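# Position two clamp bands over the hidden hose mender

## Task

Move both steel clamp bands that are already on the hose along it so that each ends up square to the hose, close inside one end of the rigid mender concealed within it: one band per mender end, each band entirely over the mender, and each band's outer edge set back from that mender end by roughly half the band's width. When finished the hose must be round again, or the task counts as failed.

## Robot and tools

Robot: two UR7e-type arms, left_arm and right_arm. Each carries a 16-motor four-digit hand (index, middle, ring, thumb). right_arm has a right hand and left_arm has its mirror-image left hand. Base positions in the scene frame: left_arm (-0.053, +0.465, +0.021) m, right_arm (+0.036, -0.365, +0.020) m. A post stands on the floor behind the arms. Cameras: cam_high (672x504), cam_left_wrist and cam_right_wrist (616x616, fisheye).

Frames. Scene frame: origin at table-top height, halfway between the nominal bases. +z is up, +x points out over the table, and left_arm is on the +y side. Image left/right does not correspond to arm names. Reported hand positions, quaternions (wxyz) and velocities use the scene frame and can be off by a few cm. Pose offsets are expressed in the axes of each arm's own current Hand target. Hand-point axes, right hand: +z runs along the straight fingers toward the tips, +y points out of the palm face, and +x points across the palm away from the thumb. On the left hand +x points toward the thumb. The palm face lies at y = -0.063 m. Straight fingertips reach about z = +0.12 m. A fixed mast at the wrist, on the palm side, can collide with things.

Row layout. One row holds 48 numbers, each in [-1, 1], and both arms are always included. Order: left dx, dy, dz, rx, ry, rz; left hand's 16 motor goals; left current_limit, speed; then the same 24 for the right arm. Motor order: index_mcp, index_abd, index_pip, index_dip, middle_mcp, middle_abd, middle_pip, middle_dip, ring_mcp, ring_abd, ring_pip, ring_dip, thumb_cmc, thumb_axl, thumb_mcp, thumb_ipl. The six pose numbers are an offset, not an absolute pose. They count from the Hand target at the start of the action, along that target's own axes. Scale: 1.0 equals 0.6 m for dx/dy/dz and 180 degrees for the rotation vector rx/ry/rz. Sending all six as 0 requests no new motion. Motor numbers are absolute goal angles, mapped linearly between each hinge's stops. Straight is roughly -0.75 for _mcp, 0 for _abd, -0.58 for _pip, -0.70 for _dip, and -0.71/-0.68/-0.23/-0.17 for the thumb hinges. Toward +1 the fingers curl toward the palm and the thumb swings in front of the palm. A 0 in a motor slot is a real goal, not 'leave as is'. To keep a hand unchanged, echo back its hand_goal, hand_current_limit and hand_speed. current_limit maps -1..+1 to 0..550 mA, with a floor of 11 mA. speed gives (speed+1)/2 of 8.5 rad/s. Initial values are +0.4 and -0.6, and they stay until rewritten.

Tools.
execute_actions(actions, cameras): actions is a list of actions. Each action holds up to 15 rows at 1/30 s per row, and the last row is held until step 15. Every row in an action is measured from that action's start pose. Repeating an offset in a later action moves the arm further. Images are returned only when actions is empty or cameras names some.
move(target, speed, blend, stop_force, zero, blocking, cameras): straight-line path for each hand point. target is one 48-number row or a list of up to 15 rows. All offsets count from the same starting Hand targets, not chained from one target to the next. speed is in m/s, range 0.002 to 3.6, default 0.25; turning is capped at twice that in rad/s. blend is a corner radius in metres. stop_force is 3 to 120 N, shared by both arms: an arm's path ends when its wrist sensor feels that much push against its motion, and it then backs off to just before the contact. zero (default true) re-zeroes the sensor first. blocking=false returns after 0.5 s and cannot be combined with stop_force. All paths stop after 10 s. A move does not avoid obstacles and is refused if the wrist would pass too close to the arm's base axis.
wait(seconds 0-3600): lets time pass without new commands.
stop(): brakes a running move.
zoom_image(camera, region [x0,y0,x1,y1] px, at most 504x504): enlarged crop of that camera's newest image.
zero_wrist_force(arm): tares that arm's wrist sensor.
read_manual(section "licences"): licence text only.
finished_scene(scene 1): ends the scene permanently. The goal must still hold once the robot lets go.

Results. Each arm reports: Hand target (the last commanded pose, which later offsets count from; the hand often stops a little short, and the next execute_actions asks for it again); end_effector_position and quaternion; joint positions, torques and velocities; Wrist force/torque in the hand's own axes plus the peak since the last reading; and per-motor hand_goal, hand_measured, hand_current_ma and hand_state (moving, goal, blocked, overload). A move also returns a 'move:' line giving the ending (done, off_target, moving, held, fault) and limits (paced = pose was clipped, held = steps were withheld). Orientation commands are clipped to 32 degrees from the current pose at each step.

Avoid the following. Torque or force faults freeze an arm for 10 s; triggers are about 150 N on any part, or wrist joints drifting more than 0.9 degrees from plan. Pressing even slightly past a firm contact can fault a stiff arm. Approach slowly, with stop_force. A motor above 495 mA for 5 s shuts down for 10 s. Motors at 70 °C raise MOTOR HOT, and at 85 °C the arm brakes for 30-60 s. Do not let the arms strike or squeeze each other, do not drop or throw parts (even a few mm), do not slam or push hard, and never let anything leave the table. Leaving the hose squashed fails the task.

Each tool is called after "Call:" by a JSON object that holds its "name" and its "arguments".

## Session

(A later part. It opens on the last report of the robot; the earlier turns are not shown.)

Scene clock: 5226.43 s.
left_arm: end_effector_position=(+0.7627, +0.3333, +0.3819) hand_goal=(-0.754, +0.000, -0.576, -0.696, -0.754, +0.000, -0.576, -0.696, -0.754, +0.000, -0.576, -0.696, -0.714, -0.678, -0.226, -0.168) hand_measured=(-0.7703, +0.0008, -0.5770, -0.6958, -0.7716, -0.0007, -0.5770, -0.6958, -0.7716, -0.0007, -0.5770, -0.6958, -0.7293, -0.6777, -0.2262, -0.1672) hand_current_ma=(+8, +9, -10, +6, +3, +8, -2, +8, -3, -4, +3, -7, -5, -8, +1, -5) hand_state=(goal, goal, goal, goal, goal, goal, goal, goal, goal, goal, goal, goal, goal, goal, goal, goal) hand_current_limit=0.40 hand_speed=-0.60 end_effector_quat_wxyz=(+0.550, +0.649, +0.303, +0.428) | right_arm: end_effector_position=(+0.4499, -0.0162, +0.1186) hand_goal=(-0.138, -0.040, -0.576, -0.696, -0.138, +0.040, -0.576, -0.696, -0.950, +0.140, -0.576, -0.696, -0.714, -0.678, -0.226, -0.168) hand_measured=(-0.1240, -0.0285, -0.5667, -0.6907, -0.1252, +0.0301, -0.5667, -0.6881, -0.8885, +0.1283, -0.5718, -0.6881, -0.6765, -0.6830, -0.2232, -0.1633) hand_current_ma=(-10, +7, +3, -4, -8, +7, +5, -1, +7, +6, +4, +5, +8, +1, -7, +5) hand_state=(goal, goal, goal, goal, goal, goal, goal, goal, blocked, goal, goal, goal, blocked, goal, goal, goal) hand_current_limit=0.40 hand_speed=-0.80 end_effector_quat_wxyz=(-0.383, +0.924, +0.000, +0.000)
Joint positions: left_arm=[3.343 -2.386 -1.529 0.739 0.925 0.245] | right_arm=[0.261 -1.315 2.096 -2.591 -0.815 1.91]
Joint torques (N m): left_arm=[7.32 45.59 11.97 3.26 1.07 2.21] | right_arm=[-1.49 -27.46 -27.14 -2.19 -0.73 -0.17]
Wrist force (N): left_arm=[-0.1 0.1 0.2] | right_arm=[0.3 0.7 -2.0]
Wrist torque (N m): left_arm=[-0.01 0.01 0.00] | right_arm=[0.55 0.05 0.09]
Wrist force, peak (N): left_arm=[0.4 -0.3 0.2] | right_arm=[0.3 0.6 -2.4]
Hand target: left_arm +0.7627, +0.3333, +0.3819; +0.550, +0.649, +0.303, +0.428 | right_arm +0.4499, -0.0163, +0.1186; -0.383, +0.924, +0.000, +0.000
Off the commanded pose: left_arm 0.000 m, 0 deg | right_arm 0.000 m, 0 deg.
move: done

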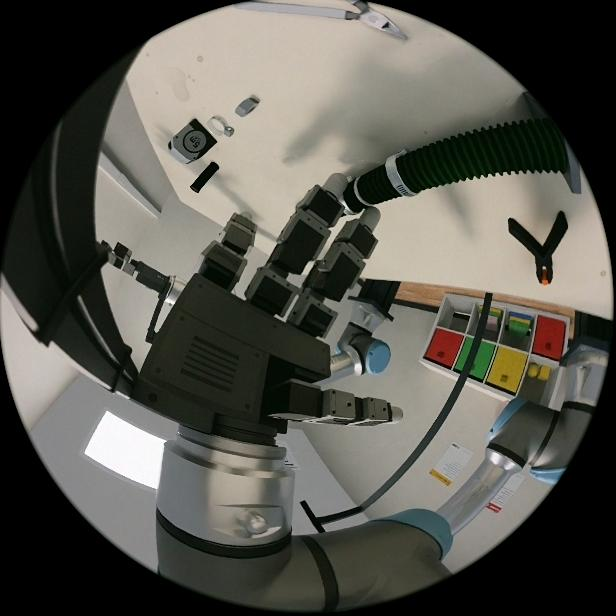

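Call:
{"name": "move", "arguments": {"target": [0,0,0,0,0,0,-0.754,0,-0.576,-0.696,-0.754,0,-0.576,-0.696,-0.754,0,-0.576,-0.696,-0.714,-0.678,-0.226,-0.168,0.4,-0.6,0,-0.00236,0.00236,0,0,0,-0.137,-0.02,-0.576,-0.696,-0.137,0.02,-0.576,-0.696,-0.95,0.14,-0.576,-0.696,-0.714,-0.678,-0.226,-0.168,0.4,-0.8], "speed": 0.01, "cameras": ["cam_right_wrist"]}}

Call:
{"name": "zoom_image", "arguments": {"camera": "cam_right_wrist", "region": [320, 160, 380, 220]}}

Scene clock: 5238.30 s.
left_arm: end_effector_position=(+0.7627, +0.3333, +0.3819) hand_goal=(-0.754, +0.000, -0.576, -0.696, -0.754, +0.000, -0.576, -0.696, -0.754, +0.000, -0.576, -0.696, -0.714, -0.678, -0.226, -0.168) hand_measured=(-0.7703, +0.0008, -0.5770, -0.6971, -0.7716, +0.0008, -0.5770, -0.6958, -0.7716, -0.0007, -0.5770, -0.6958, -0.7293, -0.6777, -0.2262, -0.1681) hand_current_ma=(+8, +8, -4, +4, -2, +1, -3, +10, -1, -2, +1, -3, -6, -10, +6, -8) hand_state=(goal, goal, goal, goal, goal, goal, goal, goal, goal, goal, goal, goal, goal, goal, goal, goal) hand_current_limit=0.40 hand_speed=-0.60 end_effector_quat_wxyz=(+0.550, +0.649, +0.303, +0.428) | right_arm: end_effector_position=(+0.4499, -0.0142, +0.1186) hand_goal=(-0.138, -0.020, -0.576, -0.696, -0.138, +0.020, -0.576, -0.696, -0.950, +0.140, -0.576, -0.696, -0.714, -0.678, -0.226, -0.168) hand_measured=(-0.1252, -0.0285, -0.5680, -0.6894, -0.1252, +0.0301, -0.5667, -0.6869, -0.8873, +0.1283, -0.5718, -0.6894, -0.6765, -0.6841, -0.2242, -0.1633) hand_current_ma=(-7, +2, +6, -8, -4, +5, +7, +3, +7, +4, +7, +2, +7, +4, -4, +2) hand_state=(goal, goal, goal, goal, goal, goal, goal, goal, blocked, goal, goal, goal, blocked, goal, goal, goal) hand_current_limit=0.40 hand_speed=-0.80 end_effector_quat_wxyz=(-0.383, +0.924, +0.000, +0.000)
Joint positions: left_arm=[3.343 -2.386 -1.529 0.739 0.925 0.245] | right_arm=[0.265 -1.312 2.094 -2.594 -0.816 1.916]
Joint torques (N m): left_arm=[7.4 45.56 12 3.21 1.13 2.24] | right_arm=[-1.61 -28.91 -25.84 -2.06 -1.05 -0.23]
Wrist force (N): left_arm=[-0.4 -0.1 0.4] | right_arm=[0.3 0.6 -2.2]
Wrist torque (N m): left_arm=[-0.04 0.06 -0.03] | right_arm=[0.55 0.06 0.08]
Wrist force, peak (N): left_arm=[-0.4 -0.1 0.4] | right_arm=[0.3 0.8 -2.3]
Hand target: left_arm +0.7627, +0.3333, +0.3819; +0.550, +0.649, +0.303, +0.428 | right_arm +0.4499, -0.0143, +0.1186; -0.383, +0.924, +0.000, +0.000
Off the commanded pose: left_arm 0.000 m, 0 deg | right_arm 0.000 m, 0 deg.
move: done

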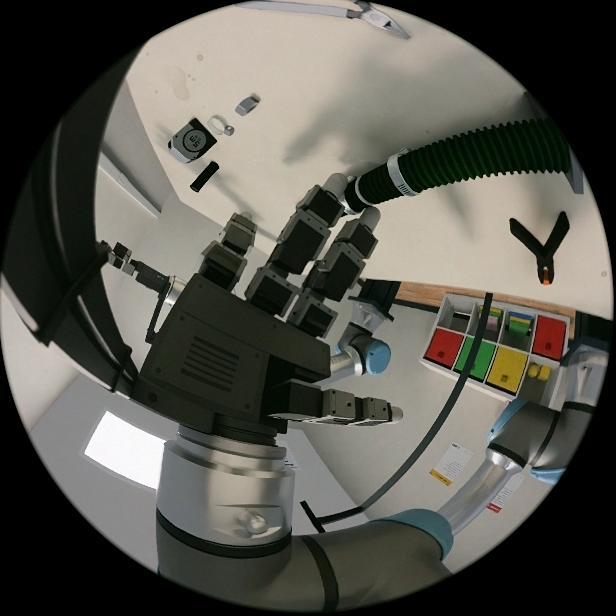

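Scaled by 8.400 from the camera's image (finer frame: 880x880).

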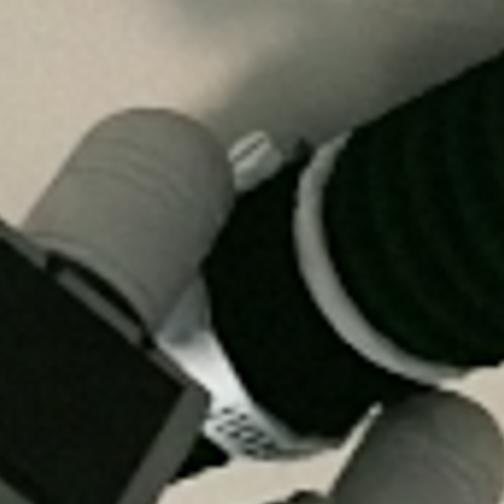

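Call:
{"name": "move", "arguments": {"target": [[0,0,0,0,0,0,-0.754,0,-0.576,-0.696,-0.754,0,-0.576,-0.696,-0.754,0,-0.576,-0.696,-0.714,-0.678,-0.226,-0.168,0.4,-0.6,0,0,0,0,0,0,-0.137,-0.1,-0.576,-0.696,-0.137,0.1,-0.576,-0.696,-0.95,0.14,-0.576,-0.696,-0.714,-0.678,-0.226,-0.168,0.4,-0.8],[0,0,0,0,0,0,-0.754,0,-0.576,-0.696,-0.754,0,-0.576,-0.696,-0.754,0,-0.576,-0.696,-0.714,-0.678,-0.226,-0.168,0.4,-0.6,0,-0.05303,-0.05303,0,0,0,-0.137,-0.1,-0.576,-0.696,-0.137,0.1,-0.576,-0.696,-0.95,0.14,-0.576,-0.696,-0.714,-0.678,-0.226,-0.168,0.4,-0.8],[0,0,0,0,0,0,-0.754,0,-0.576,-0.696,-0.754,0,-0.576,-0.696,-0.754,0,-0.576,-0.696,-0.714,-0.678,-0.226,-0.168,0.4,-0.6,-0.1333,-0.0884,-0.0884,0,0,0,-0.137,-0.1,-0.576,-0.696,-0.137,0.1,-0.576,-0.696,-0.95,0.14,-0.576,-0.696,-0.714,-0.678,-0.226,-0.168,0.4,-0.8]], "speed": [0.04,0.06,0.15], "cameras": ["cam_high","cam_right_wrist"]}}

Call:
{"name": "zoom_image", "arguments": {"camera": "cam_high", "region": [345, 225, 415, 285]}}

Call:
{"name": "zoom_image", "arguments": {"camera": "cam_high", "region": [376, 252, 396, 272]}}

Call:
{"name": "zoom_image", "arguments": {"camera": "cam_high", "region": [354, 244, 374, 264]}}

Scene clock: 5259.27 s.
left_arm: end_effector_position=(+0.7627, +0.3333, +0.3819) hand_goal=(-0.754, +0.000, -0.576, -0.696, -0.754, +0.000, -0.576, -0.696, -0.754, +0.000, -0.576, -0.696, -0.714, -0.678, -0.226, -0.168) hand_measured=(-0.7703, -0.0007, -0.5770, -0.6958, -0.7716, -0.0007, -0.5770, -0.6958, -0.7703, +0.0008, -0.5770, -0.6958, -0.7293, -0.6767, -0.2262, -0.1681) hand_current_ma=(+9, +6, -3, +11, -2, +8, -2, +7, -1, -4, +0, -6, -4, -13, +2, -5) hand_state=(goal, goal, goal, goal, goal, goal, goal, goal, goal, goal, goal, goal, goal, goal, goal, goal) hand_current_limit=0.40 hand_speed=-0.60 end_effector_quat_wxyz=(+0.550, +0.649, +0.303, +0.428) | right_arm: end_effector_position=(+0.3698, -0.0143, +0.1934) hand_goal=(-0.138, -0.100, -0.576, -0.696, -0.138, +0.100, -0.576, -0.696, -0.950, +0.140, -0.576, -0.696, -0.714, -0.678, -0.226, -0.168) hand_measured=(-0.1252, -0.0842, -0.5680, -0.6894, -0.1252, +0.0887, -0.5667, -0.6881, -0.8873, +0.1283, -0.5705, -0.6881, -0.6765, -0.6830, -0.2232, -0.1624) hand_current_ma=(-6, +3, +8, -5, -6, +3, +7, +2, +8, +4, +7, -1, +6, +2, -7, +5) hand_state=(goal, goal, goal, goal, goal, goal, goal, goal, blocked, goal, goal, goal, blocked, goal, goal, goal) hand_current_limit=0.40 hand_speed=-0.80 end_effector_quat_wxyz=(-0.382, +0.924, +0.000, +0.000)
Joint positions: left_arm=[3.343 -2.386 -1.529 0.739 0.925 0.245] | right_arm=[0.313 -1.588 2.183 -2.45 -0.829 1.979]
Joint torques (N m): left_arm=[7.42 45.77 11.79 3.28 1.22 2.14] | right_arm=[-9.87 -23.39 -31.54 -4.36 3.28 -2.87]
Wrist force (N): left_arm=[0.1 0.2 0.2] | right_arm=[0.4 0.2 -2.1]
Wrist torque (N m): left_arm=[0.01 0.00 0.01] | right_arm=[0.48 0.03 0.24]
Wrist force, peak (N): left_arm=[0.4 -0.2 0.3] | right_arm=[0.2 0.0 -2.5]
Hand target: left_arm +0.7627, +0.3333, +0.3819; +0.550, +0.649, +0.303, +0.428 | right_arm +0.3699, -0.0143, +0.1935; -0.383, +0.924, +0.000, +0.000
Off the commanded pose: left_arm 0.000 m, 0 deg | right_arm 0.000 m, 0 deg.
move: done

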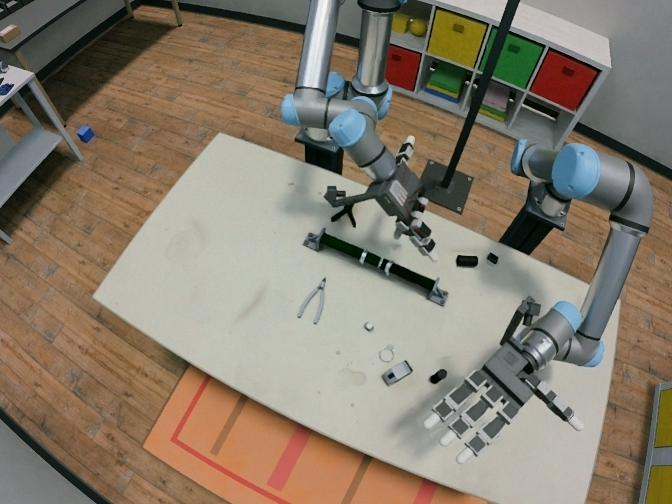

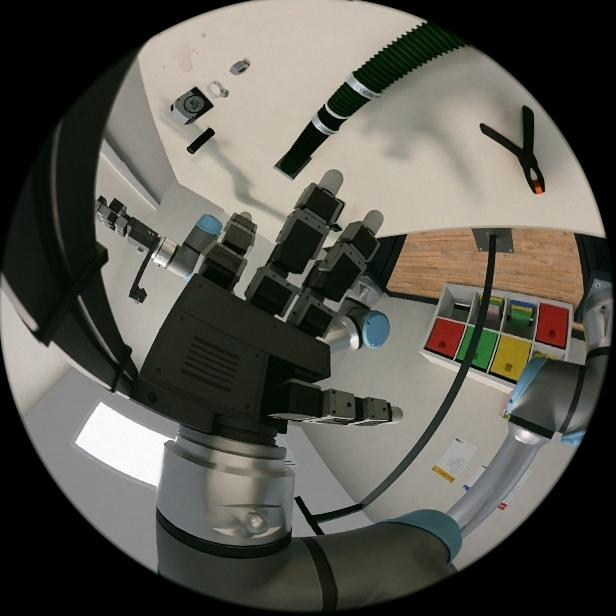

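Scaled by 7.200 from the camera's image (finer frame: 960x720).

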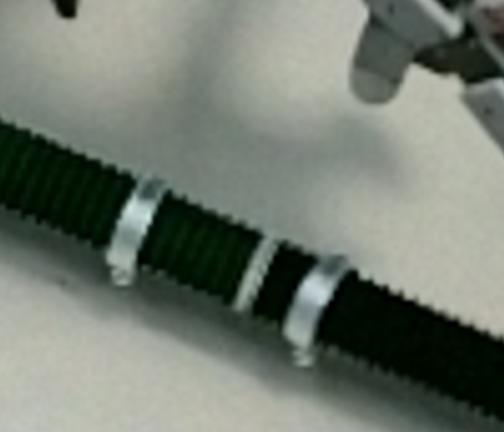

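Scaled by 25.200 from the camera's image (finer frame: 960x720).

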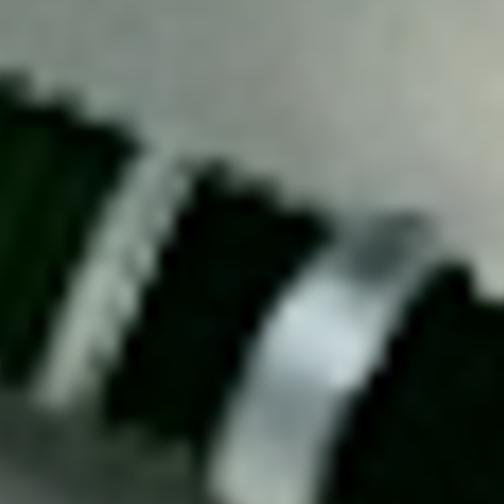

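Scaled by 25.200 from the camera's image (finer frame: 960x720).

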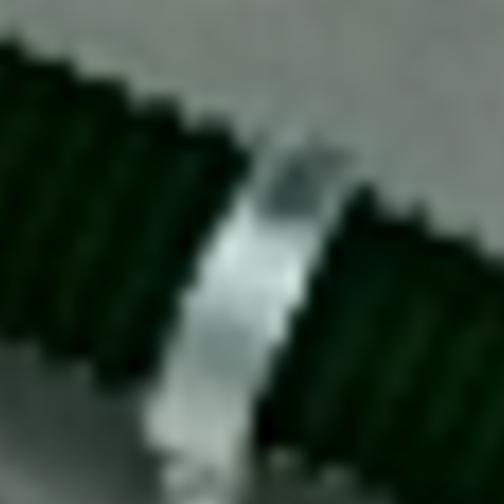

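Call:
{"name": "move", "arguments": {"target": [[0,0,0,0,0,0,-0.754,0,-0.576,-0.696,-0.754,0,-0.576,-0.696,-0.754,0,-0.576,-0.696,-0.714,-0.678,-0.226,-0.168,0.4,-0.6,0.1333,0.05327,0.04926,0,0,0,-0.137,-0.1,-0.576,-0.696,-0.137,0.1,-0.576,-0.696,-0.95,0.14,-0.576,-0.696,-0.714,-0.678,-0.226,-0.168,0.4,-0.8],[0,0,0,0,0,0,-0.754,0,-0.576,-0.696,-0.754,0,-0.576,-0.696,-0.754,0,-0.576,-0.696,-0.714,-0.678,-0.226,-0.168,0.4,-0.6,0.1333,0.09027,0.08626,0,0,0,-0.137,-0.02,-0.576,-0.696,-0.137,0.02,-0.576,-0.696,-0.95,0.14,-0.576,-0.696,-0.714,-0.678,-0.226,-0.168,0.4,-0.8],[0,0,0,0,0,0,-0.754,0,-0.576,-0.696,-0.754,0,-0.576,-0.696,-0.754,0,-0.576,-0.696,-0.714,-0.678,-0.226,-0.168,0.4,-0.6,0.1333,0.08556,0.09098,0,0,0,-0.137,-0.02,-0.576,-0.696,-0.137,0.02,-0.576,-0.696,-0.95,0.14,-0.576,-0.696,-0.714,-0.678,-0.226,-0.168,0.4,-0.8]], "speed": [0.12,0.04,0.01], "cameras": ["cam_right_wrist"]}}

Call:
{"name": "zoom_image", "arguments": {"camera": "cam_right_wrist", "region": [320, 160, 380, 220]}}

Scene clock: 5302.63 s.
left_arm: end_effector_position=(+0.7627, +0.3333, +0.3819) hand_goal=(-0.754, +0.000, -0.576, -0.696, -0.754, +0.000, -0.576, -0.696, -0.754, +0.000, -0.576, -0.696, -0.714, -0.678, -0.226, -0.168) hand_measured=(-0.7703, -0.0007, -0.5770, -0.6958, -0.7716, -0.0007, -0.5770, -0.6958, -0.7716, +0.0008, -0.5770, -0.6958, -0.7293, -0.6777, -0.2262, -0.1672) hand_current_ma=(+8, +12, -5, +7, +0, +6, +2, +12, +3, -1, +1, -1, -7, -13, +4, -1) hand_state=(goal, goal, goal, goal, goal, goal, goal, goal, goal, goal, goal, goal, goal, goal, goal, goal) hand_current_limit=0.40 hand_speed=-0.60 end_effector_quat_wxyz=(+0.550, +0.649, +0.303, +0.428) | right_arm: end_effector_position=(+0.4499, -0.0119, +0.1187) hand_goal=(-0.138, -0.020, -0.576, -0.696, -0.138, +0.020, -0.576, -0.696, -0.950, +0.140, -0.576, -0.696, -0.714, -0.678, -0.226, -0.168) hand_measured=(-0.1252, -0.0285, -0.5667, -0.6894, -0.1215, +0.0316, -0.5667, -0.6869, -0.8885, +0.1297, -0.5718, -0.6894, -0.6753, -0.6830, -0.2242, -0.1633) hand_current_ma=(-7, +0, +4, -7, +1, +6, +7, +1, +4, +3, +1, -3, +5, +1, -6, +2) hand_state=(goal, goal, goal, goal, goal, goal, goal, goal, blocked, goal, goal, goal, blocked, goal, goal, goal) hand_current_limit=0.40 hand_speed=-0.80 end_effector_quat_wxyz=(-0.383, +0.924, +0.000, +0.000)
Joint positions: left_arm=[3.343 -2.386 -1.529 0.739 0.925 0.245] | right_arm=[0.269 -1.309 2.091 -2.598 -0.817 1.922]
Joint torques (N m): left_arm=[7.34 45.38 11.76 3.29 1.28 2.12] | right_arm=[-0.69 -28.65 -24.46 -2.76 -0.55 1.21]
Wrist force (N): left_arm=[-0.1 -0.3 0.0] | right_arm=[0.6 1.0 -2.5]
Wrist torque (N m): left_arm=[-0.06 0.02 0.00] | right_arm=[0.56 0.05 0.10]
Wrist force, peak (N): left_arm=[0.4 -0.1 0.4] | right_arm=[0.5 0.9 -2.6]
Hand target: left_arm +0.7627, +0.3333, +0.3819; +0.550, +0.649, +0.303, +0.428 | right_arm +0.4499, -0.0120, +0.1187; -0.383, +0.924, +0.000, +0.000
Off the commanded pose: left_arm 0.000 m, 0 deg | right_arm 0.000 m, 0 deg.
move: done

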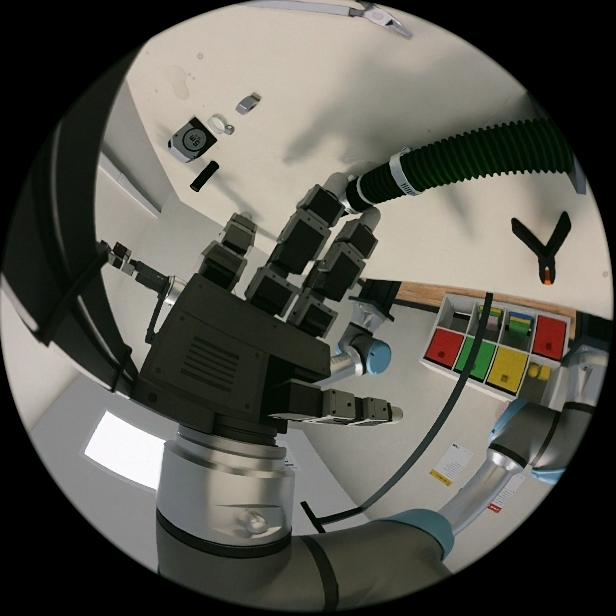

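Scaled by 8.400 from the camera's image (finer frame: 880x880).

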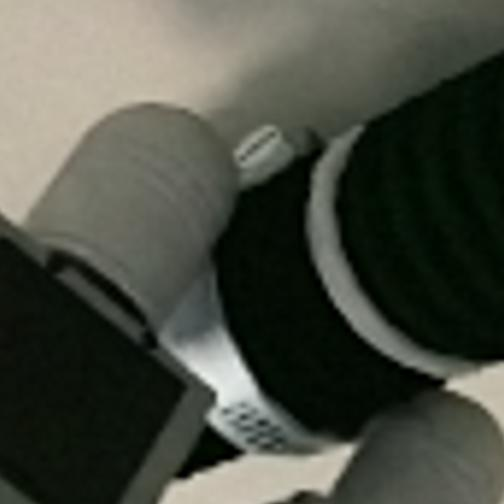

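Call:
{"name": "move", "arguments": {"target": [0,0,0,0,0,0,-0.754,0,-0.576,-0.696,-0.754,0,-0.576,-0.696,-0.754,0,-0.576,-0.696,-0.714,-0.678,-0.226,-0.168,0.4,-0.6,0,-0.00236,0.00236,0,0,0,-0.137,0.05,-0.576,-0.696,-0.137,-0.05,-0.576,-0.696,-0.95,0.14,-0.576,-0.696,-0.714,-0.678,-0.226,-0.168,0.4,-0.8], "speed": 0.01, "cameras": ["cam_right_wrist"]}}

Call:
{"name": "zoom_image", "arguments": {"camera": "cam_right_wrist", "region": [320, 160, 380, 220]}}

Scene clock: 5315.40 s.
left_arm: end_effector_position=(+0.7627, +0.3333, +0.3819) hand_goal=(-0.754, +0.000, -0.576, -0.696, -0.754, +0.000, -0.576, -0.696, -0.754, +0.000, -0.576, -0.696, -0.714, -0.678, -0.226, -0.168) hand_measured=(-0.7703, -0.0007, -0.5770, -0.6971, -0.7716, -0.0007, -0.5770, -0.6958, -0.7716, -0.0007, -0.5770, -0.6958, -0.7293, -0.6767, -0.2262, -0.1672) hand_current_ma=(+10, +7, -2, +8, +1, +2, -2, +9, -2, -5, +1, -6, -5, -8, +2, +0) hand_state=(goal, goal, goal, goal, goal, goal, goal, goal, goal, goal, goal, goal, goal, goal, goal, goal) hand_current_limit=0.40 hand_speed=-0.60 end_effector_quat_wxyz=(+0.550, +0.649, +0.303, +0.428) | right_arm: end_effector_position=(+0.4499, -0.0099, +0.1187) hand_goal=(-0.138, +0.050, -0.576, -0.696, -0.138, -0.050, -0.576, -0.696, -0.950, +0.140, -0.576, -0.696, -0.714, -0.678, -0.226, -0.168) hand_measured=(-0.1167, -0.0256, -0.5667, -0.6881, -0.1107, +0.0316, -0.5641, -0.6869, -0.8873, +0.1283, -0.5718, -0.6881, -0.6753, -0.6841, -0.2232, -0.1633) hand_current_ma=(-7, -10, +3, -4, +1, +20, +7, +4, +6, +5, +8, -1, +9, +1, -6, +7) hand_state=(blocked, blocked, goal, goal, blocked, blocked, goal, goal, blocked, goal, goal, goal, blocked, goal, goal, goal) hand_current_limit=0.40 hand_speed=-0.80 end_effector_quat_wxyz=(-0.383, +0.924, +0.000, +0.000)
Joint positions: left_arm=[3.343 -2.386 -1.529 0.739 0.925 0.245] | right_arm=[0.273 -1.306 2.088 -2.602 -0.818 1.927]
Joint torques (N m): left_arm=[7.19 45.95 11.93 3.34 1.18 2.23] | right_arm=[-0.9 -28.39 -26.49 -2.41 -0.38 -0.3]
Wrist force (N): left_arm=[0.0 0.0 0.0] | right_arm=[-0.2 1.3 -3.0]
Wrist torque (N m): left_arm=[-0.03 0.00 0.01] | right_arm=[0.55 0.06 0.09]
Wrist force, peak (N): left_arm=[0.2 -0.2 0.4] | right_arm=[0.1 1.1 -3.3]
Hand target: left_arm +0.7627, +0.3333, +0.3819; +0.550, +0.649, +0.303, +0.428 | right_arm +0.4499, -0.0100, +0.1187; -0.383, +0.924, +0.000, +0.000
Off the commanded pose: left_arm 0.000 m, 0 deg | right_arm 0.000 m, 0 deg.
move: done

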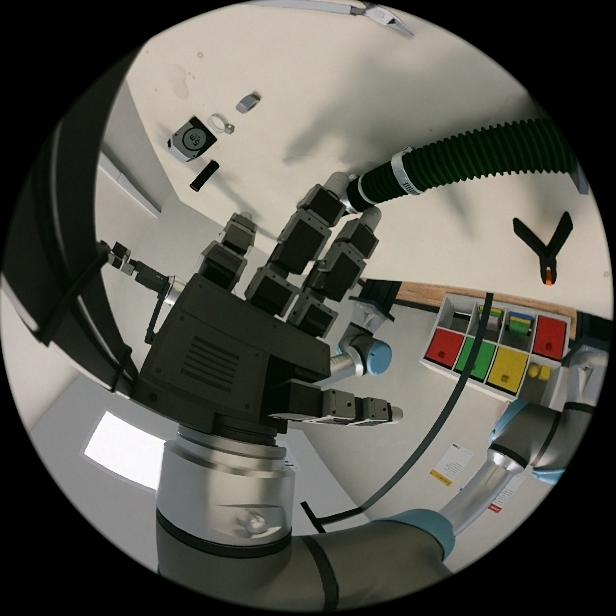

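Scaled by 8.400 from the camera's image (finer frame: 880x880).

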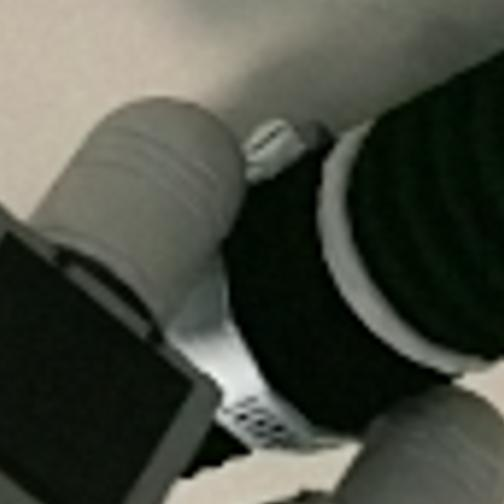

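Call:
{"name": "move", "arguments": {"target": [0,0,0,0,0,0,-0.754,0,-0.576,-0.696,-0.754,0,-0.576,-0.696,-0.754,0,-0.576,-0.696,-0.714,-0.678,-0.226,-0.168,0.4,-0.6,0,-0.00354,0.00354,0,0,0,-0.137,0.05,-0.576,-0.696,-0.137,-0.05,-0.576,-0.696,-0.95,0.14,-0.576,-0.696,-0.714,-0.678,-0.226,-0.168,0.4,-0.8], "speed": 0.01}}

Call:
{"name": "move", "arguments": {"target": [0,0,0,0,0,0,-0.754,0,-0.576,-0.696,-0.754,0,-0.576,-0.696,-0.754,0,-0.576,-0.696,-0.714,-0.678,-0.226,-0.168,0.4,-0.6,0,-0.00236,0.00236,0,0,0,-0.137,0.05,-0.576,-0.696,-0.137,-0.05,-0.576,-0.696,-0.95,0.14,-0.576,-0.696,-0.714,-0.678,-0.226,-0.168,0.4,-0.8], "speed": 0.01, "cameras": ["cam_right_wrist"]}}

Call:
{"name": "zoom_image", "arguments": {"camera": "cam_right_wrist", "region": [320, 160, 380, 220]}}

Scene clock: 5330.43 s.
left_arm: end_effector_position=(+0.7627, +0.3333, +0.3819) hand_goal=(-0.754, +0.000, -0.576, -0.696, -0.754, +0.000, -0.576, -0.696, -0.754, +0.000, -0.576, -0.696, -0.714, -0.678, -0.226, -0.168) hand_measured=(-0.7703, +0.0008, -0.5770, -0.6958, -0.7716, +0.0008, -0.5770, -0.6958, -0.7716, -0.0007, -0.5770, -0.6958, -0.7293, -0.6767, -0.2252, -0.1672) hand_current_ma=(+6, +7, -5, +5, -3, -1, -1, +9, -2, -5, +2, -5, -4, -10, +4, -9) hand_state=(goal, goal, goal, goal, goal, goal, goal, goal, goal, goal, goal, goal, goal, goal, goal, goal) hand_current_limit=0.40 hand_speed=-0.60 end_effector_quat_wxyz=(+0.550, +0.649, +0.303, +0.428) | right_arm: end_effector_position=(+0.4499, -0.0069, +0.1187) hand_goal=(-0.138, +0.050, -0.576, -0.696, -0.138, -0.050, -0.576, -0.696, -0.950, +0.140, -0.576, -0.696, -0.714, -0.678, -0.226, -0.168) hand_measured=(-0.1047, -0.0256, -0.5641, -0.6869, -0.0998, +0.0316, -0.5577, -0.6869, -0.8885, +0.1283, -0.5718, -0.6894, -0.6765, -0.6830, -0.2242, -0.1624) hand_current_ma=(-1, -10, +7, -4, +5, +19, +7, +2, +9, +4, +1, +0, +8, +2, -5, +5) hand_state=(blocked, blocked, goal, goal, blocked, blocked, goal, goal, blocked, goal, goal, goal, blocked, goal, goal, goal) hand_current_limit=0.40 hand_speed=-0.80 end_effector_quat_wxyz=(-0.383, +0.924, +0.000, +0.000)
Joint positions: left_arm=[3.343 -2.386 -1.529 0.739 0.925 0.245] | right_arm=[0.279 -1.302 2.084 -2.608 -0.82 1.935]
Joint torques (N m): left_arm=[7.43 45.83 11.58 3.34 1.22 2.15] | right_arm=[-0.52 -28.65 -26.3 -3.11 -0.35 1.14]
Wrist force (N): left_arm=[0.0 -0.2 0.3] | right_arm=[0.7 2.0 -2.9]
Wrist torque (N m): left_arm=[-0.04 0.01 0.01] | right_arm=[0.56 0.04 0.11]
Wrist force, peak (N): left_arm=[0.4 -0.3 0.3] | right_arm=[0.0 1.5 -3.7]
Hand target: left_arm +0.7627, +0.3333, +0.3819; +0.550, +0.649, +0.303, +0.428 | right_arm +0.4499, -0.0070, +0.1187; -0.383, +0.924, +0.000, +0.000
Off the commanded pose: left_arm 0.000 m, 0 deg | right_arm 0.000 m, 0 deg.
move: done

Scene clock: 5330.93 s.
left_arm: end_effector_position=(+0.7627, +0.3333, +0.3819) hand_goal=(-0.754, +0.000, -0.576, -0.696, -0.754, +0.000, -0.576, -0.696, -0.754, +0.000, -0.576, -0.696, -0.714, -0.678, -0.226, -0.168) hand_measured=(-0.7691, -0.0007, -0.5770, -0.6958, -0.7716, +0.0008, -0.5770, -0.6958, -0.7703, -0.0007, -0.5757, -0.6958, -0.7293, -0.6777, -0.2262, -0.1672) hand_current_ma=(+10, +6, -6, +7, -5, +6, -1, +8, +5, -4, +0, -7, -8, -6, +4, -5) hand_state=(goal, goal, goal, goal, goal, goal, goal, goal, goal, goal, goal, goal, goal, goal, goal, goal) hand_current_limit=0.40 hand_speed=-0.60 end_effector_quat_wxyz=(+0.550, +0.649, +0.303, +0.428) | right_arm: end_effector_position=(+0.4499, -0.0049, +0.1187) hand_goal=(-0.138, +0.050, -0.576, -0.696, -0.138, -0.050, -0.576, -0.696, -0.950, +0.140, -0.576, -0.696, -0.714, -0.678, -0.226, -0.168) hand_measured=(-0.0986, -0.0241, -0.5603, -0.6869, -0.0950, +0.0316, -0.5539, -0.6856, -0.8885, +0.1283, -0.5718, -0.6881, -0.6765, -0.6830, -0.2242, -0.1633) hand_current_ma=(-1, -8, +2, -4, +3, +17, +5, +1, +5, +5, +7, +1, +8, -1, -6, +1) hand_state=(blocked, blocked, goal, goal, blocked, blocked, blocked, goal, blocked, goal, goal, goal, blocked, goal, goal, goal) hand_current_limit=0.40 hand_speed=-0.80 end_effector_quat_wxyz=(-0.383, +0.924, +0.000, +0.000)
Joint positions: left_arm=[3.343 -2.386 -1.529 0.739 0.925 0.245] | right_arm=[0.283 -1.299 2.081 -2.611 -0.821 1.94]
Joint torques (N m): left_arm=[7.26 46.23 11.99 3.2 1.22 2.17] | right_arm=[-4 -32.25 -22.89 -1.95 0.07 -0.06]
Wrist force (N): left_arm=[0.1 -0.1 0.3] | right_arm=[0.7 2.4 -3.1]
Wrist torque (N m): left_arm=[-0.04 -0.01 0.02] | right_arm=[0.60 0.07 0.10]
Wrist force, peak (N): left_arm=[0.3 -0.2 0.2] | right_arm=[0.7 1.9 -3.6]
Hand target: left_arm +0.7627, +0.3333, +0.3819; +0.550, +0.649, +0.303, +0.428 | right_arm +0.4499, -0.0050, +0.1187; -0.383, +0.924, +0.000, +0.000
Off the commanded pose: left_arm 0.000 m, 0 deg | right_arm 0.000 m, 0 deg.
move: done

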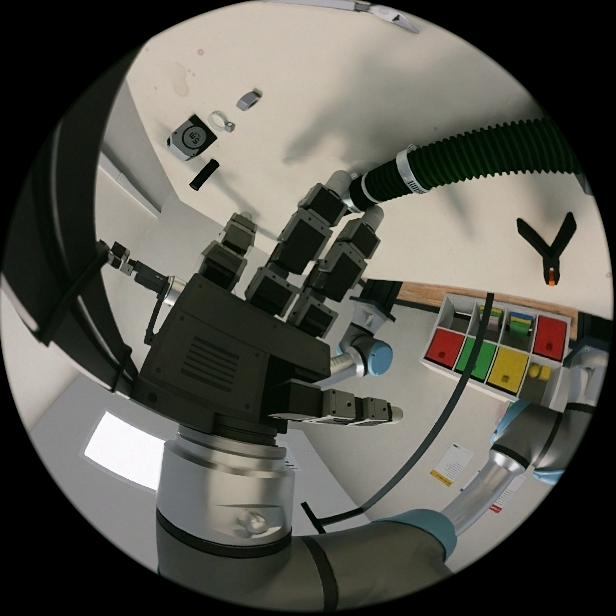

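Scaled by 8.400 from the camera's image (finer frame: 880x880).

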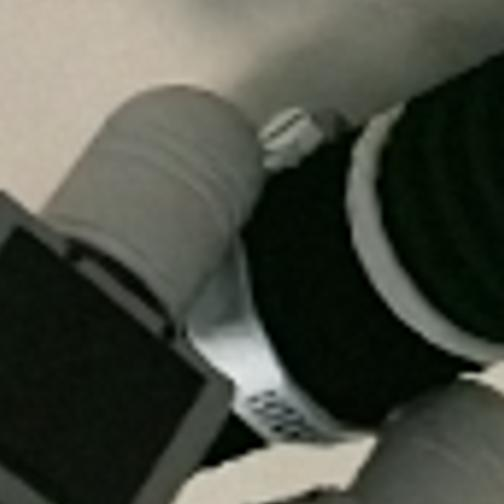

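Call:
{"name": "move", "arguments": {"target": [[0,0,0,0,0,0,-0.754,0,-0.576,-0.696,-0.754,0,-0.576,-0.696,-0.754,0,-0.576,-0.696,-0.714,-0.678,-0.226,-0.168,0.4,-0.6,0,0.00707,-0.00707,0,0,0,-0.137,0.05,-0.576,-0.696,-0.137,-0.05,-0.576,-0.696,-0.95,0.14,-0.576,-0.696,-0.714,-0.678,-0.226,-0.168,0.4,-0.8],[0,0,0,0,0,0,-0.754,0,-0.576,-0.696,-0.754,0,-0.576,-0.696,-0.754,0,-0.576,-0.696,-0.714,-0.678,-0.226,-0.168,0.4,-0.6,0,0.0071,-0.0071,0,0,0,-0.137,-0.12,-0.576,-0.696,-0.137,0.12,-0.576,-0.696,-0.95,0.16,-0.576,-0.696,-0.714,-0.678,-0.226,-0.168,0.4,-0.7],[0,0,0,0,0,0,-0.754,0,-0.576,-0.696,-0.754,0,-0.576,-0.696,-0.754,0,-0.576,-0.696,-0.714,-0.678,-0.226,-0.168,0.4,-0.6,0,-0.04007,-0.05421,0,0,0,-0.137,-0.12,-0.576,-0.696,-0.137,0.12,-0.576,-0.696,-0.95,0.16,-0.576,-0.696,-0.714,-0.678,-0.226,-0.168,0.4,-0.7],[0,0,0,0,0,0,-0.754,0,-0.576,-0.696,-0.754,0,-0.576,-0.696,-0.754,0,-0.576,-0.696,-0.714,-0.678,-0.226,-0.168,0.4,-0.6,0,0.04844,-0.134,0,0,0,-0.93,-0.16,-0.8,0.29,-0.93,0.16,-0.8,0.29,-0.95,0.2,-0.576,-0.696,-0.714,-0.678,-0.226,-0.168,0.4,-0.6]], "speed": [0.02,0.02,0.06,0.12], "cameras": ["cam_high","cam_right_wrist"]}}

Call:
{"name": "zoom_image", "arguments": {"camera": "cam_right_wrist", "region": [260, 120, 440, 300]}}

Scene clock: 5371.40 s.
left_arm: end_effector_position=(+0.7627, +0.3333, +0.3819) hand_goal=(-0.754, +0.000, -0.576, -0.696, -0.754, +0.000, -0.576, -0.696, -0.754, +0.000, -0.576, -0.696, -0.714, -0.678, -0.226, -0.168) hand_measured=(-0.7703, -0.0007, -0.5770, -0.6958, -0.7716, +0.0008, -0.5757, -0.6958, -0.7716, -0.0007, -0.5770, -0.6958, -0.7293, -0.6777, -0.2262, -0.1672) hand_current_ma=(+5, +5, -11, +7, -3, +4, -3, +12, +3, -8, +1, -2, -5, -6, +9, +0) hand_state=(goal, goal, goal, goal, goal, goal, goal, goal, goal, goal, goal, goal, goal, goal, goal, goal) hand_current_limit=0.40 hand_speed=-0.60 end_effector_quat_wxyz=(+0.550, +0.649, +0.303, +0.428) | right_arm: end_effector_position=(+0.4499, -0.0823, +0.1550) hand_goal=(-0.930, -0.160, -0.800, +0.290, -0.930, +0.160, -0.800, +0.290, -0.950, +0.200, -0.576, -0.696, -0.714, -0.678, -0.226, -0.168) hand_measured=(-0.8765, -0.1399, -0.7912, +0.2878, -0.8861, +0.1444, -0.7912, +0.2878, -0.8885, +0.1825, -0.5705, -0.6881, -0.6765, -0.6841, -0.2232, -0.1633) hand_current_ma=(+6, +2, +8, -4, +4, +7, +10, +0, +5, +1, +7, +0, +6, +2, -6, +4) hand_state=(blocked, goal, goal, goal, blocked, goal, goal, goal, blocked, goal, goal, goal, blocked, goal, goal, goal) hand_current_limit=0.40 hand_speed=-0.60 end_effector_quat_wxyz=(-0.383, +0.924, +0.000, +0.000)
Joint positions: left_arm=[3.343 -2.386 -1.529 0.739 0.925 0.245] | right_arm=[0.121 -1.471 2.125 -2.33 -0.791 1.719]
Joint torques (N m): left_arm=[7.04 46.17 12.09 3.32 1.29 2.24] | right_arm=[-4.03 -15.65 -32.29 -1.32 -0.65 -2.89]
Wrist force (N): left_arm=[0.1 -0.2 0.3] | right_arm=[0.6 0.9 -2.0]
Wrist torque (N m): left_arm=[-0.06 -0.01 0.02] | right_arm=[0.48 0.05 0.15]
Wrist force, peak (N): left_arm=[0.1 0.2 0.5] | right_arm=[0.3 1.6 -4.1]
Hand target: left_arm +0.7627, +0.3333, +0.3819; +0.550, +0.649, +0.303, +0.428 | right_arm +0.4499, -0.0824, +0.1550; -0.383, +0.924, +0.000, +0.000
Off the commanded pose: left_arm 0.000 m, 0 deg | right_arm 0.000 m, 0 deg.
move: done

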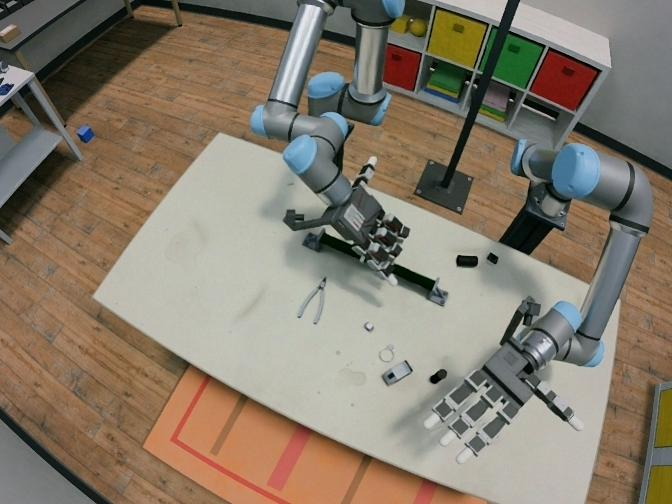

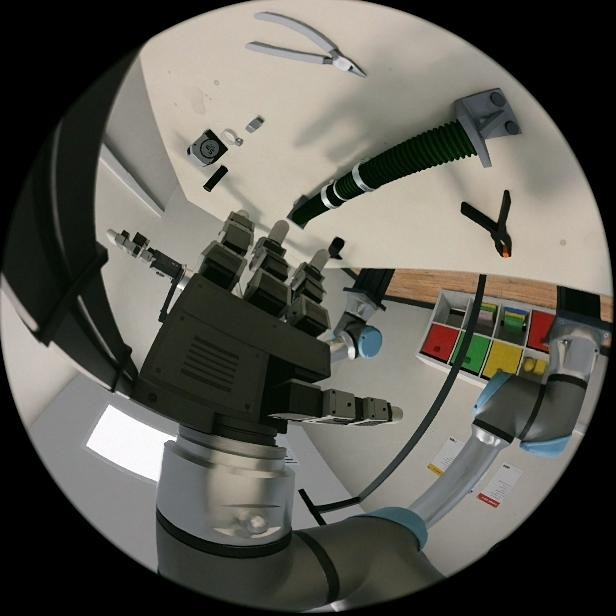

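Scaled by 2.800 from the camera's image (finer frame: 880x880).

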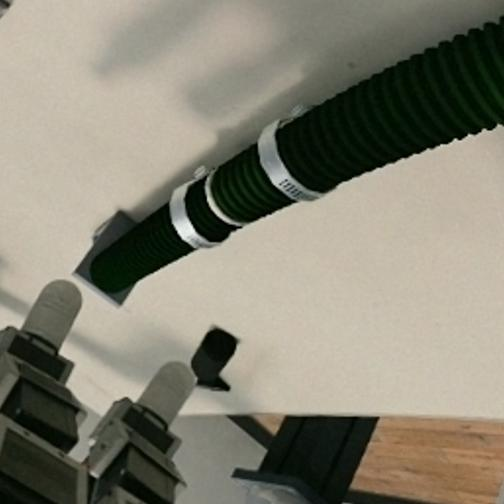

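Call:
{"name": "move", "arguments": {"target": [0,0,0,0,0,0,-0.754,0,-0.576,-0.696,-0.754,0,-0.576,-0.696,-0.754,0,-0.576,-0.696,-0.714,-0.678,-0.226,-0.168,0.4,-0.6,0,0.10135,0.10135,0,0,0,-0.93,-0.16,-0.8,0.29,-0.93,0.16,-0.8,0.29,-0.95,0.2,-0.576,-0.696,-0.714,-0.678,-0.226,-0.168,0.4,-0.6], "speed": 0.05, "stop_force": 5}}

Call:
{"name": "move", "arguments": {"target": [0,0,0,0,0,0,-0.754,0,-0.576,-0.696,-0.754,0,-0.576,-0.696,-0.754,0,-0.576,-0.696,-0.714,-0.678,-0.226,-0.168,0.4,-0.6,0.00001,0,0,0,0,0,-0.93,0.03,-0.8,0.29,-0.93,-0.03,-0.8,0.29,-0.95,0.2,-0.576,-0.696,-0.714,-0.678,-0.226,-0.168,0.4,-0.8], "speed": 0.05, "cameras": ["cam_right_wrist"]}}

Call:
{"name": "zoom_image", "arguments": {"camera": "cam_right_wrist", "region": [270, 190, 350, 270]}}

Scene clock: 5395.40 s.
left_arm: end_effector_position=(+0.7627, +0.3333, +0.3819) hand_goal=(-0.754, +0.000, -0.576, -0.696, -0.754, +0.000, -0.576, -0.696, -0.754, +0.000, -0.576, -0.696, -0.714, -0.678, -0.226, -0.168) hand_measured=(-0.7703, -0.0007, -0.5770, -0.6958, -0.7716, -0.0007, -0.5770, -0.6958, -0.7716, -0.0007, -0.5770, -0.6958, -0.7305, -0.6777, -0.2262, -0.1681) hand_current_ma=(+10, +8, -3, +7, -1, +6, -3, +7, -1, -3, +3, -5, -4, -10, +1, -7) hand_state=(goal, goal, goal, goal, goal, goal, goal, goal, goal, goal, goal, goal, goal, goal, goal, goal) hand_current_limit=0.40 hand_speed=-0.60 end_effector_quat_wxyz=(+0.550, +0.649, +0.303, +0.428) | right_arm: end_effector_position=(+0.4500, -0.0824, +0.0690) hand_goal=(-0.930, -0.160, -0.800, +0.290, -0.930, +0.160, -0.800, +0.290, -0.950, +0.200, -0.576, -0.696, -0.714, -0.678, -0.226, -0.168) hand_measured=(-0.8765, -0.1399, -0.7912, +0.2878, -0.8861, +0.1444, -0.7912, +0.2878, -0.8885, +0.1825, -0.5705, -0.6881, -0.6753, -0.6841, -0.2232, -0.1633) hand_current_ma=(+8, +1, +7, -4, +4, +8, +8, +5, +8, +3, +5, +0, +11, -2, -5, +1) hand_state=(blocked, goal, goal, goal, blocked, goal, goal, goal, blocked, goal, goal, goal, blocked, goal, goal, goal) hand_current_limit=0.40 hand_speed=-0.60 end_effector_quat_wxyz=(-0.383, +0.924, +0.000, +0.000)
Joint positions: left_arm=[3.343 -2.386 -1.529 0.739 0.925 0.245] | right_arm=[0.121 -1.298 2.213 -2.591 -0.791 1.719]
Joint torques (N m): left_arm=[7.08 45.66 11.77 3.21 1.31 2.24] | right_arm=[6.88 -34.81 -29.17 -2.17 3.06 2.78]
Wrist force (N): left_arm=[0.0 0.0 0.2] | right_arm=[0.6 0.8 -1.9]
Wrist torque (N m): left_arm=[-0.02 0.00 0.02] | right_arm=[0.43 0.02 0.19]
Wrist force, peak (N): left_arm=[-0.2 0.0 0.5] | right_arm=[0.8 0.1 -2.6]
Hand target: left_arm +0.7627, +0.3333, +0.3819; +0.550, +0.649, +0.303, +0.428 | right_arm +0.4500, -0.0824, +0.0690; -0.383, +0.924, +0.000, +0.000
Off the commanded pose: left_arm 0.000 m, 0 deg | right_arm 0.000 m, 0 deg.
move: done

Scene clock: 5395.90 s.
left_arm: end_effector_position=(+0.7627, +0.3333, +0.3819) hand_goal=(-0.754, +0.000, -0.576, -0.696, -0.754, +0.000, -0.576, -0.696, -0.754, +0.000, -0.576, -0.696, -0.714, -0.678, -0.226, -0.168) hand_measured=(-0.7703, -0.0007, -0.5770, -0.6958, -0.7716, +0.0008, -0.5770, -0.6971, -0.7703, -0.0007, -0.5770, -0.6958, -0.7293, -0.6767, -0.2262, -0.1672) hand_current_ma=(+8, +10, -6, +9, -2, +2, -7, +5, +2, -1, +3, -1, -6, -6, +7, -3) hand_state=(goal, goal, goal, goal, goal, goal, goal, goal, goal, goal, goal, goal, goal, goal, goal, goal) hand_current_limit=0.40 hand_speed=-0.60 end_effector_quat_wxyz=(+0.550, +0.649, +0.303, +0.428) | right_arm: end_effector_position=(+0.4500, -0.0824, +0.0690) hand_goal=(-0.930, +0.030, -0.800, +0.290, -0.930, -0.030, -0.800, +0.290, -0.950, +0.200, -0.576, -0.696, -0.714, -0.678, -0.226, -0.168) hand_measured=(-0.8765, -0.0871, -0.7900, +0.2878, -0.8861, +0.0784, -0.7912, +0.2865, -0.8885, +0.1825, -0.5718, -0.6881, -0.6753, -0.6841, -0.2232, -0.1633) hand_current_ma=(+8, -16, +4, -6, +5, +24, +9, +0, +6, +0, +4, -1, +10, +6, -3, +7) hand_state=(blocked, blocked, goal, goal, blocked, blocked, goal, goal, blocked, goal, goal, goal, blocked, goal, goal, goal) hand_current_limit=0.40 hand_speed=-0.80 end_effector_quat_wxyz=(-0.383, +0.924, +0.000, +0.000)
Joint positions: left_arm=[3.343 -2.386 -1.529 0.739 0.925 0.245] | right_arm=[0.121 -1.298 2.213 -2.591 -0.791 1.719]
Joint torques (N m): left_arm=[7.2 45.72 11.92 3.26 1.3 2.15] | right_arm=[8.52 -33.8 -27.87 -2.84 3.08 2.77]
Wrist force (N): left_arm=[0.3 -0.1 0.2] | right_arm=[0.8 0.9 -2.0]
Wrist torque (N m): left_arm=[-0.06 -0.03 0.04] | right_arm=[0.45 0.02 0.20]
Wrist force, peak (N): left_arm=[-0.2 -0.2 0.3] | right_arm=[0.8 0.9 -2.1]
Hand target: left_arm +0.7627, +0.3333, +0.3819; +0.550, +0.649, +0.303, +0.428 | right_arm +0.4500, -0.0824, +0.0690; -0.383, +0.924, +0.000, +0.000
Off the commanded pose: left_arm 0.000 m, 0 deg | right_arm 0.000 m, 0 deg.
move: done

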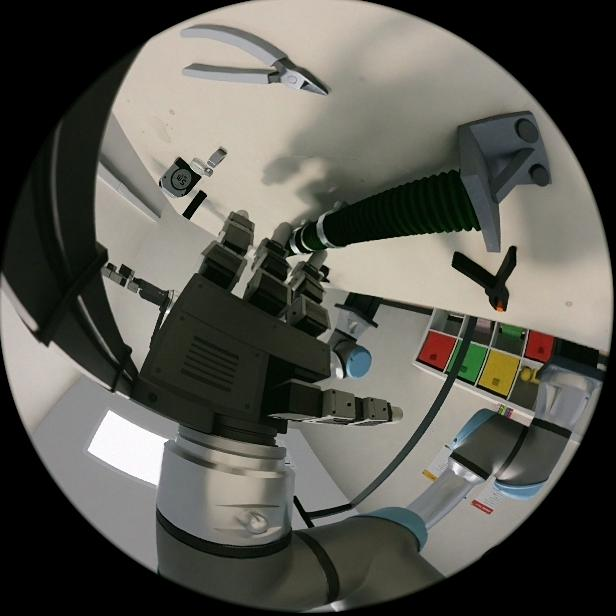

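Scaled by 6.300 from the camera's image (finer frame: 880x880).

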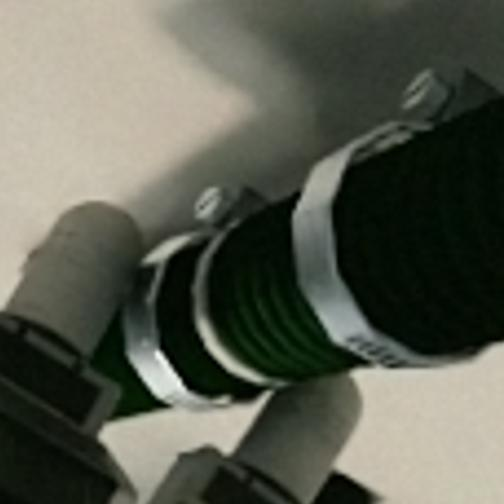

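Call:
{"name": "move", "arguments": {"target": [0,0,0,0,0,0,-0.754,0,-0.576,-0.696,-0.754,0,-0.576,-0.696,-0.754,0,-0.576,-0.696,-0.714,-0.678,-0.226,-0.168,0.4,-0.6,-0.00001,0,0,0,0,0,-0.93,0.15,-0.8,0.29,-0.93,-0.15,-0.8,0.29,-0.95,0.2,-0.576,-0.696,-0.714,-0.678,-0.226,-0.168,0.4,-0.8], "speed": 0.05}}

Call:
{"name": "wait", "arguments": {"seconds": 1, "cameras": ["cam_right_wrist"]}}

Call:
{"name": "zoom_image", "arguments": {"camera": "cam_right_wrist", "region": [270, 190, 350, 270]}}

Scene clock: 5415.87 s.
left_arm: end_effector_position=(+0.7627, +0.3333, +0.3819) hand_goal=(-0.754, +0.000, -0.576, -0.696, -0.754, +0.000, -0.576, -0.696, -0.754, +0.000, -0.576, -0.696, -0.714, -0.678, -0.226, -0.168) hand_measured=(-0.7691, +0.0008, -0.5770, -0.6958, -0.7716, -0.0007, -0.5770, -0.6958, -0.7703, -0.0007, -0.5770, -0.6971, -0.7293, -0.6777, -0.2262, -0.1681) hand_current_ma=(+2, +12, -3, +8, -8, +1, +0, +8, +2, -1, +1, -4, -9, -7, +1, -4) hand_state=(goal, goal, goal, goal, goal, goal, goal, goal, goal, goal, goal, goal, goal, goal, goal, goal) hand_current_limit=0.40 hand_speed=-0.60 end_effector_quat_wxyz=(+0.550, +0.649, +0.303, +0.428) | right_arm: end_effector_position=(+0.4500, -0.0824, +0.0690) hand_goal=(-0.930, +0.150, -0.800, +0.290, -0.930, -0.150, -0.800, +0.290, -0.950, +0.200, -0.576, -0.696, -0.714, -0.678, -0.226, -0.168) hand_measured=(-0.8765, -0.0871, -0.7912, +0.2891, -0.8861, +0.0755, -0.7912, +0.2878, -0.8885, +0.1839, -0.5718, -0.6881, -0.6765, -0.6841, -0.2232, -0.1633) hand_current_ma=(+7, -73, +10, -4, +7, +71, +6, -1, +9, +3, +4, -3, +9, -2, -8, +3) hand_state=(blocked, blocked, goal, goal, blocked, blocked, goal, goal, blocked, goal, goal, goal, blocked, goal, goal, goal) hand_current_limit=0.40 hand_speed=-0.80 end_effector_quat_wxyz=(-0.383, +0.924, +0.000, +0.000)
Joint positions: left_arm=[3.343 -2.386 -1.529 0.739 0.925 0.245] | right_arm=[0.121 -1.298 2.213 -2.591 -0.791 1.719]
Joint torques (N m): left_arm=[7.17 45.46 11.4 3.32 1.37 2.26] | right_arm=[8.34 -25.99 -24.36 -3.32 3.2 2.11]
Wrist force (N): left_arm=[0.1 0.0 0.2] | right_arm=[1.3 0.8 -1.6]
Wrist torque (N m): left_arm=[-0.02 0.00 0.02] | right_arm=[0.41 0.00 0.24]
Wrist force, peak (N): left_arm=[0.2 -0.2 0.5] | right_arm=[1.4 0.8 -1.9]
Hand target: left_arm +0.7627, +0.3333, +0.3819; +0.550, +0.649, +0.303, +0.428 | right_arm +0.4500, -0.0824, +0.0690; -0.383, +0.924, +0.000, +0.000
Off the commanded pose: left_arm 0.000 m, 0 deg | right_arm 0.000 m, 0 deg.
move: done

Scene clock: 5416.87 s.
left_arm: end_effector_position=(+0.7627, +0.3333, +0.3819) hand_goal=(-0.754, +0.000, -0.576, -0.696, -0.754, +0.000, -0.576, -0.696, -0.754, +0.000, -0.576, -0.696, -0.714, -0.678, -0.226, -0.168) hand_measured=(-0.7703, -0.0007, -0.5770, -0.6971, -0.7716, -0.0007, -0.5770, -0.6958, -0.7703, -0.0007, -0.5757, -0.6958, -0.7293, -0.6777, -0.2262, -0.1681) hand_current_ma=(+7, +10, -7, +8, -2, +8, -3, +12, +2, -4, +1, -5, -6, -7, +5, -5) hand_state=(goal, goal, goal, goal, goal, goal, goal, goal, goal, goal, goal, goal, goal, goal, goal, goal) hand_current_limit=0.40 hand_speed=-0.60 end_effector_quat_wxyz=(+0.550, +0.649, +0.303, +0.428) | right_arm: end_effector_position=(+0.4500, -0.0824, +0.0690) hand_goal=(-0.930, +0.150, -0.800, +0.290, -0.930, -0.150, -0.800, +0.290, -0.950, +0.200, -0.576, -0.696, -0.714, -0.678, -0.226, -0.168) hand_measured=(-0.8765, -0.0871, -0.7912, +0.2865, -0.8861, +0.0755, -0.7912, +0.2878, -0.8873, +0.1839, -0.5718, -0.6881, -0.6753, -0.6841, -0.2242, -0.1633) hand_current_ma=(+3, -72, +4, -6, +6, +70, +4, +2, +7, +1, +3, +4, +15, +3, -8, +4) hand_state=(blocked, blocked, goal, goal, blocked, blocked, goal, goal, blocked, goal, goal, goal, blocked, goal, goal, goal) hand_current_limit=0.40 hand_speed=-0.80 end_effector_quat_wxyz=(-0.383, +0.924, +0.000, +0.000)
Joint positions: left_arm=[3.343 -2.386 -1.529 0.739 0.925 0.245] | right_arm=[0.121 -1.298 2.213 -2.591 -0.791 1.719]
Joint torques (N m): left_arm=[7.43 45.42 12.22 3.29 1.33 2.15] | right_arm=[6.97 -25.12 -18.66 -3.19 3.01 2.33]
Wrist force (N): left_arm=[0.0 0.1 0.1] | right_arm=[1.0 0.7 -1.5]
Wrist torque (N m): left_arm=[-0.02 0.01 0.00] | right_arm=[0.39 0.02 0.21]
Wrist force, peak (N): left_arm=[-0.3 -0.1 0.5] | right_arm=[1.2 0.9 -2.1]
Hand target: left_arm +0.7627, +0.3333, +0.3819; +0.550, +0.649, +0.303, +0.428 | right_arm +0.4500, -0.0824, +0.0690; -0.383, +0.924, +0.000, +0.000
Off the commanded pose: left_arm 0.000 m, 0 deg | right_arm 0.000 m, 0 deg.
wait: 1.00 s; at rest by 0.17 s

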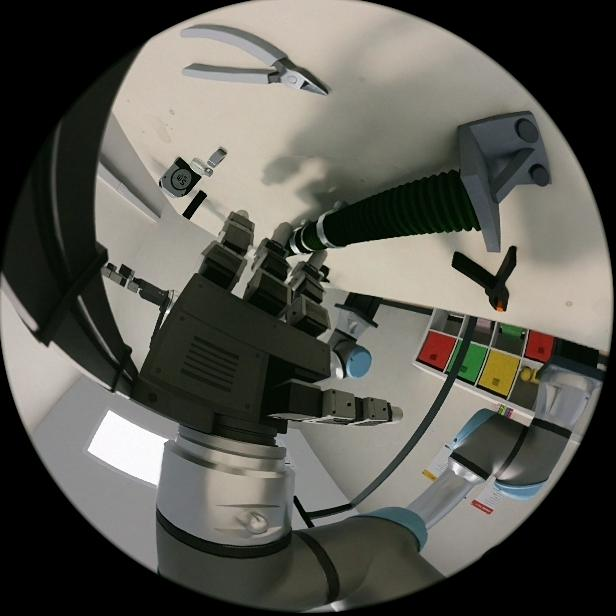

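Scaled by 6.300 from the camera's image (finer frame: 880x880).

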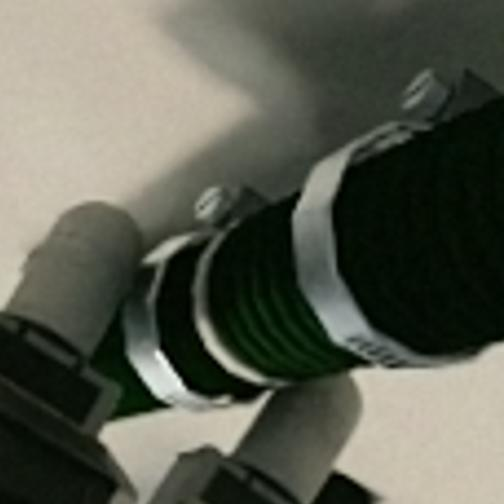

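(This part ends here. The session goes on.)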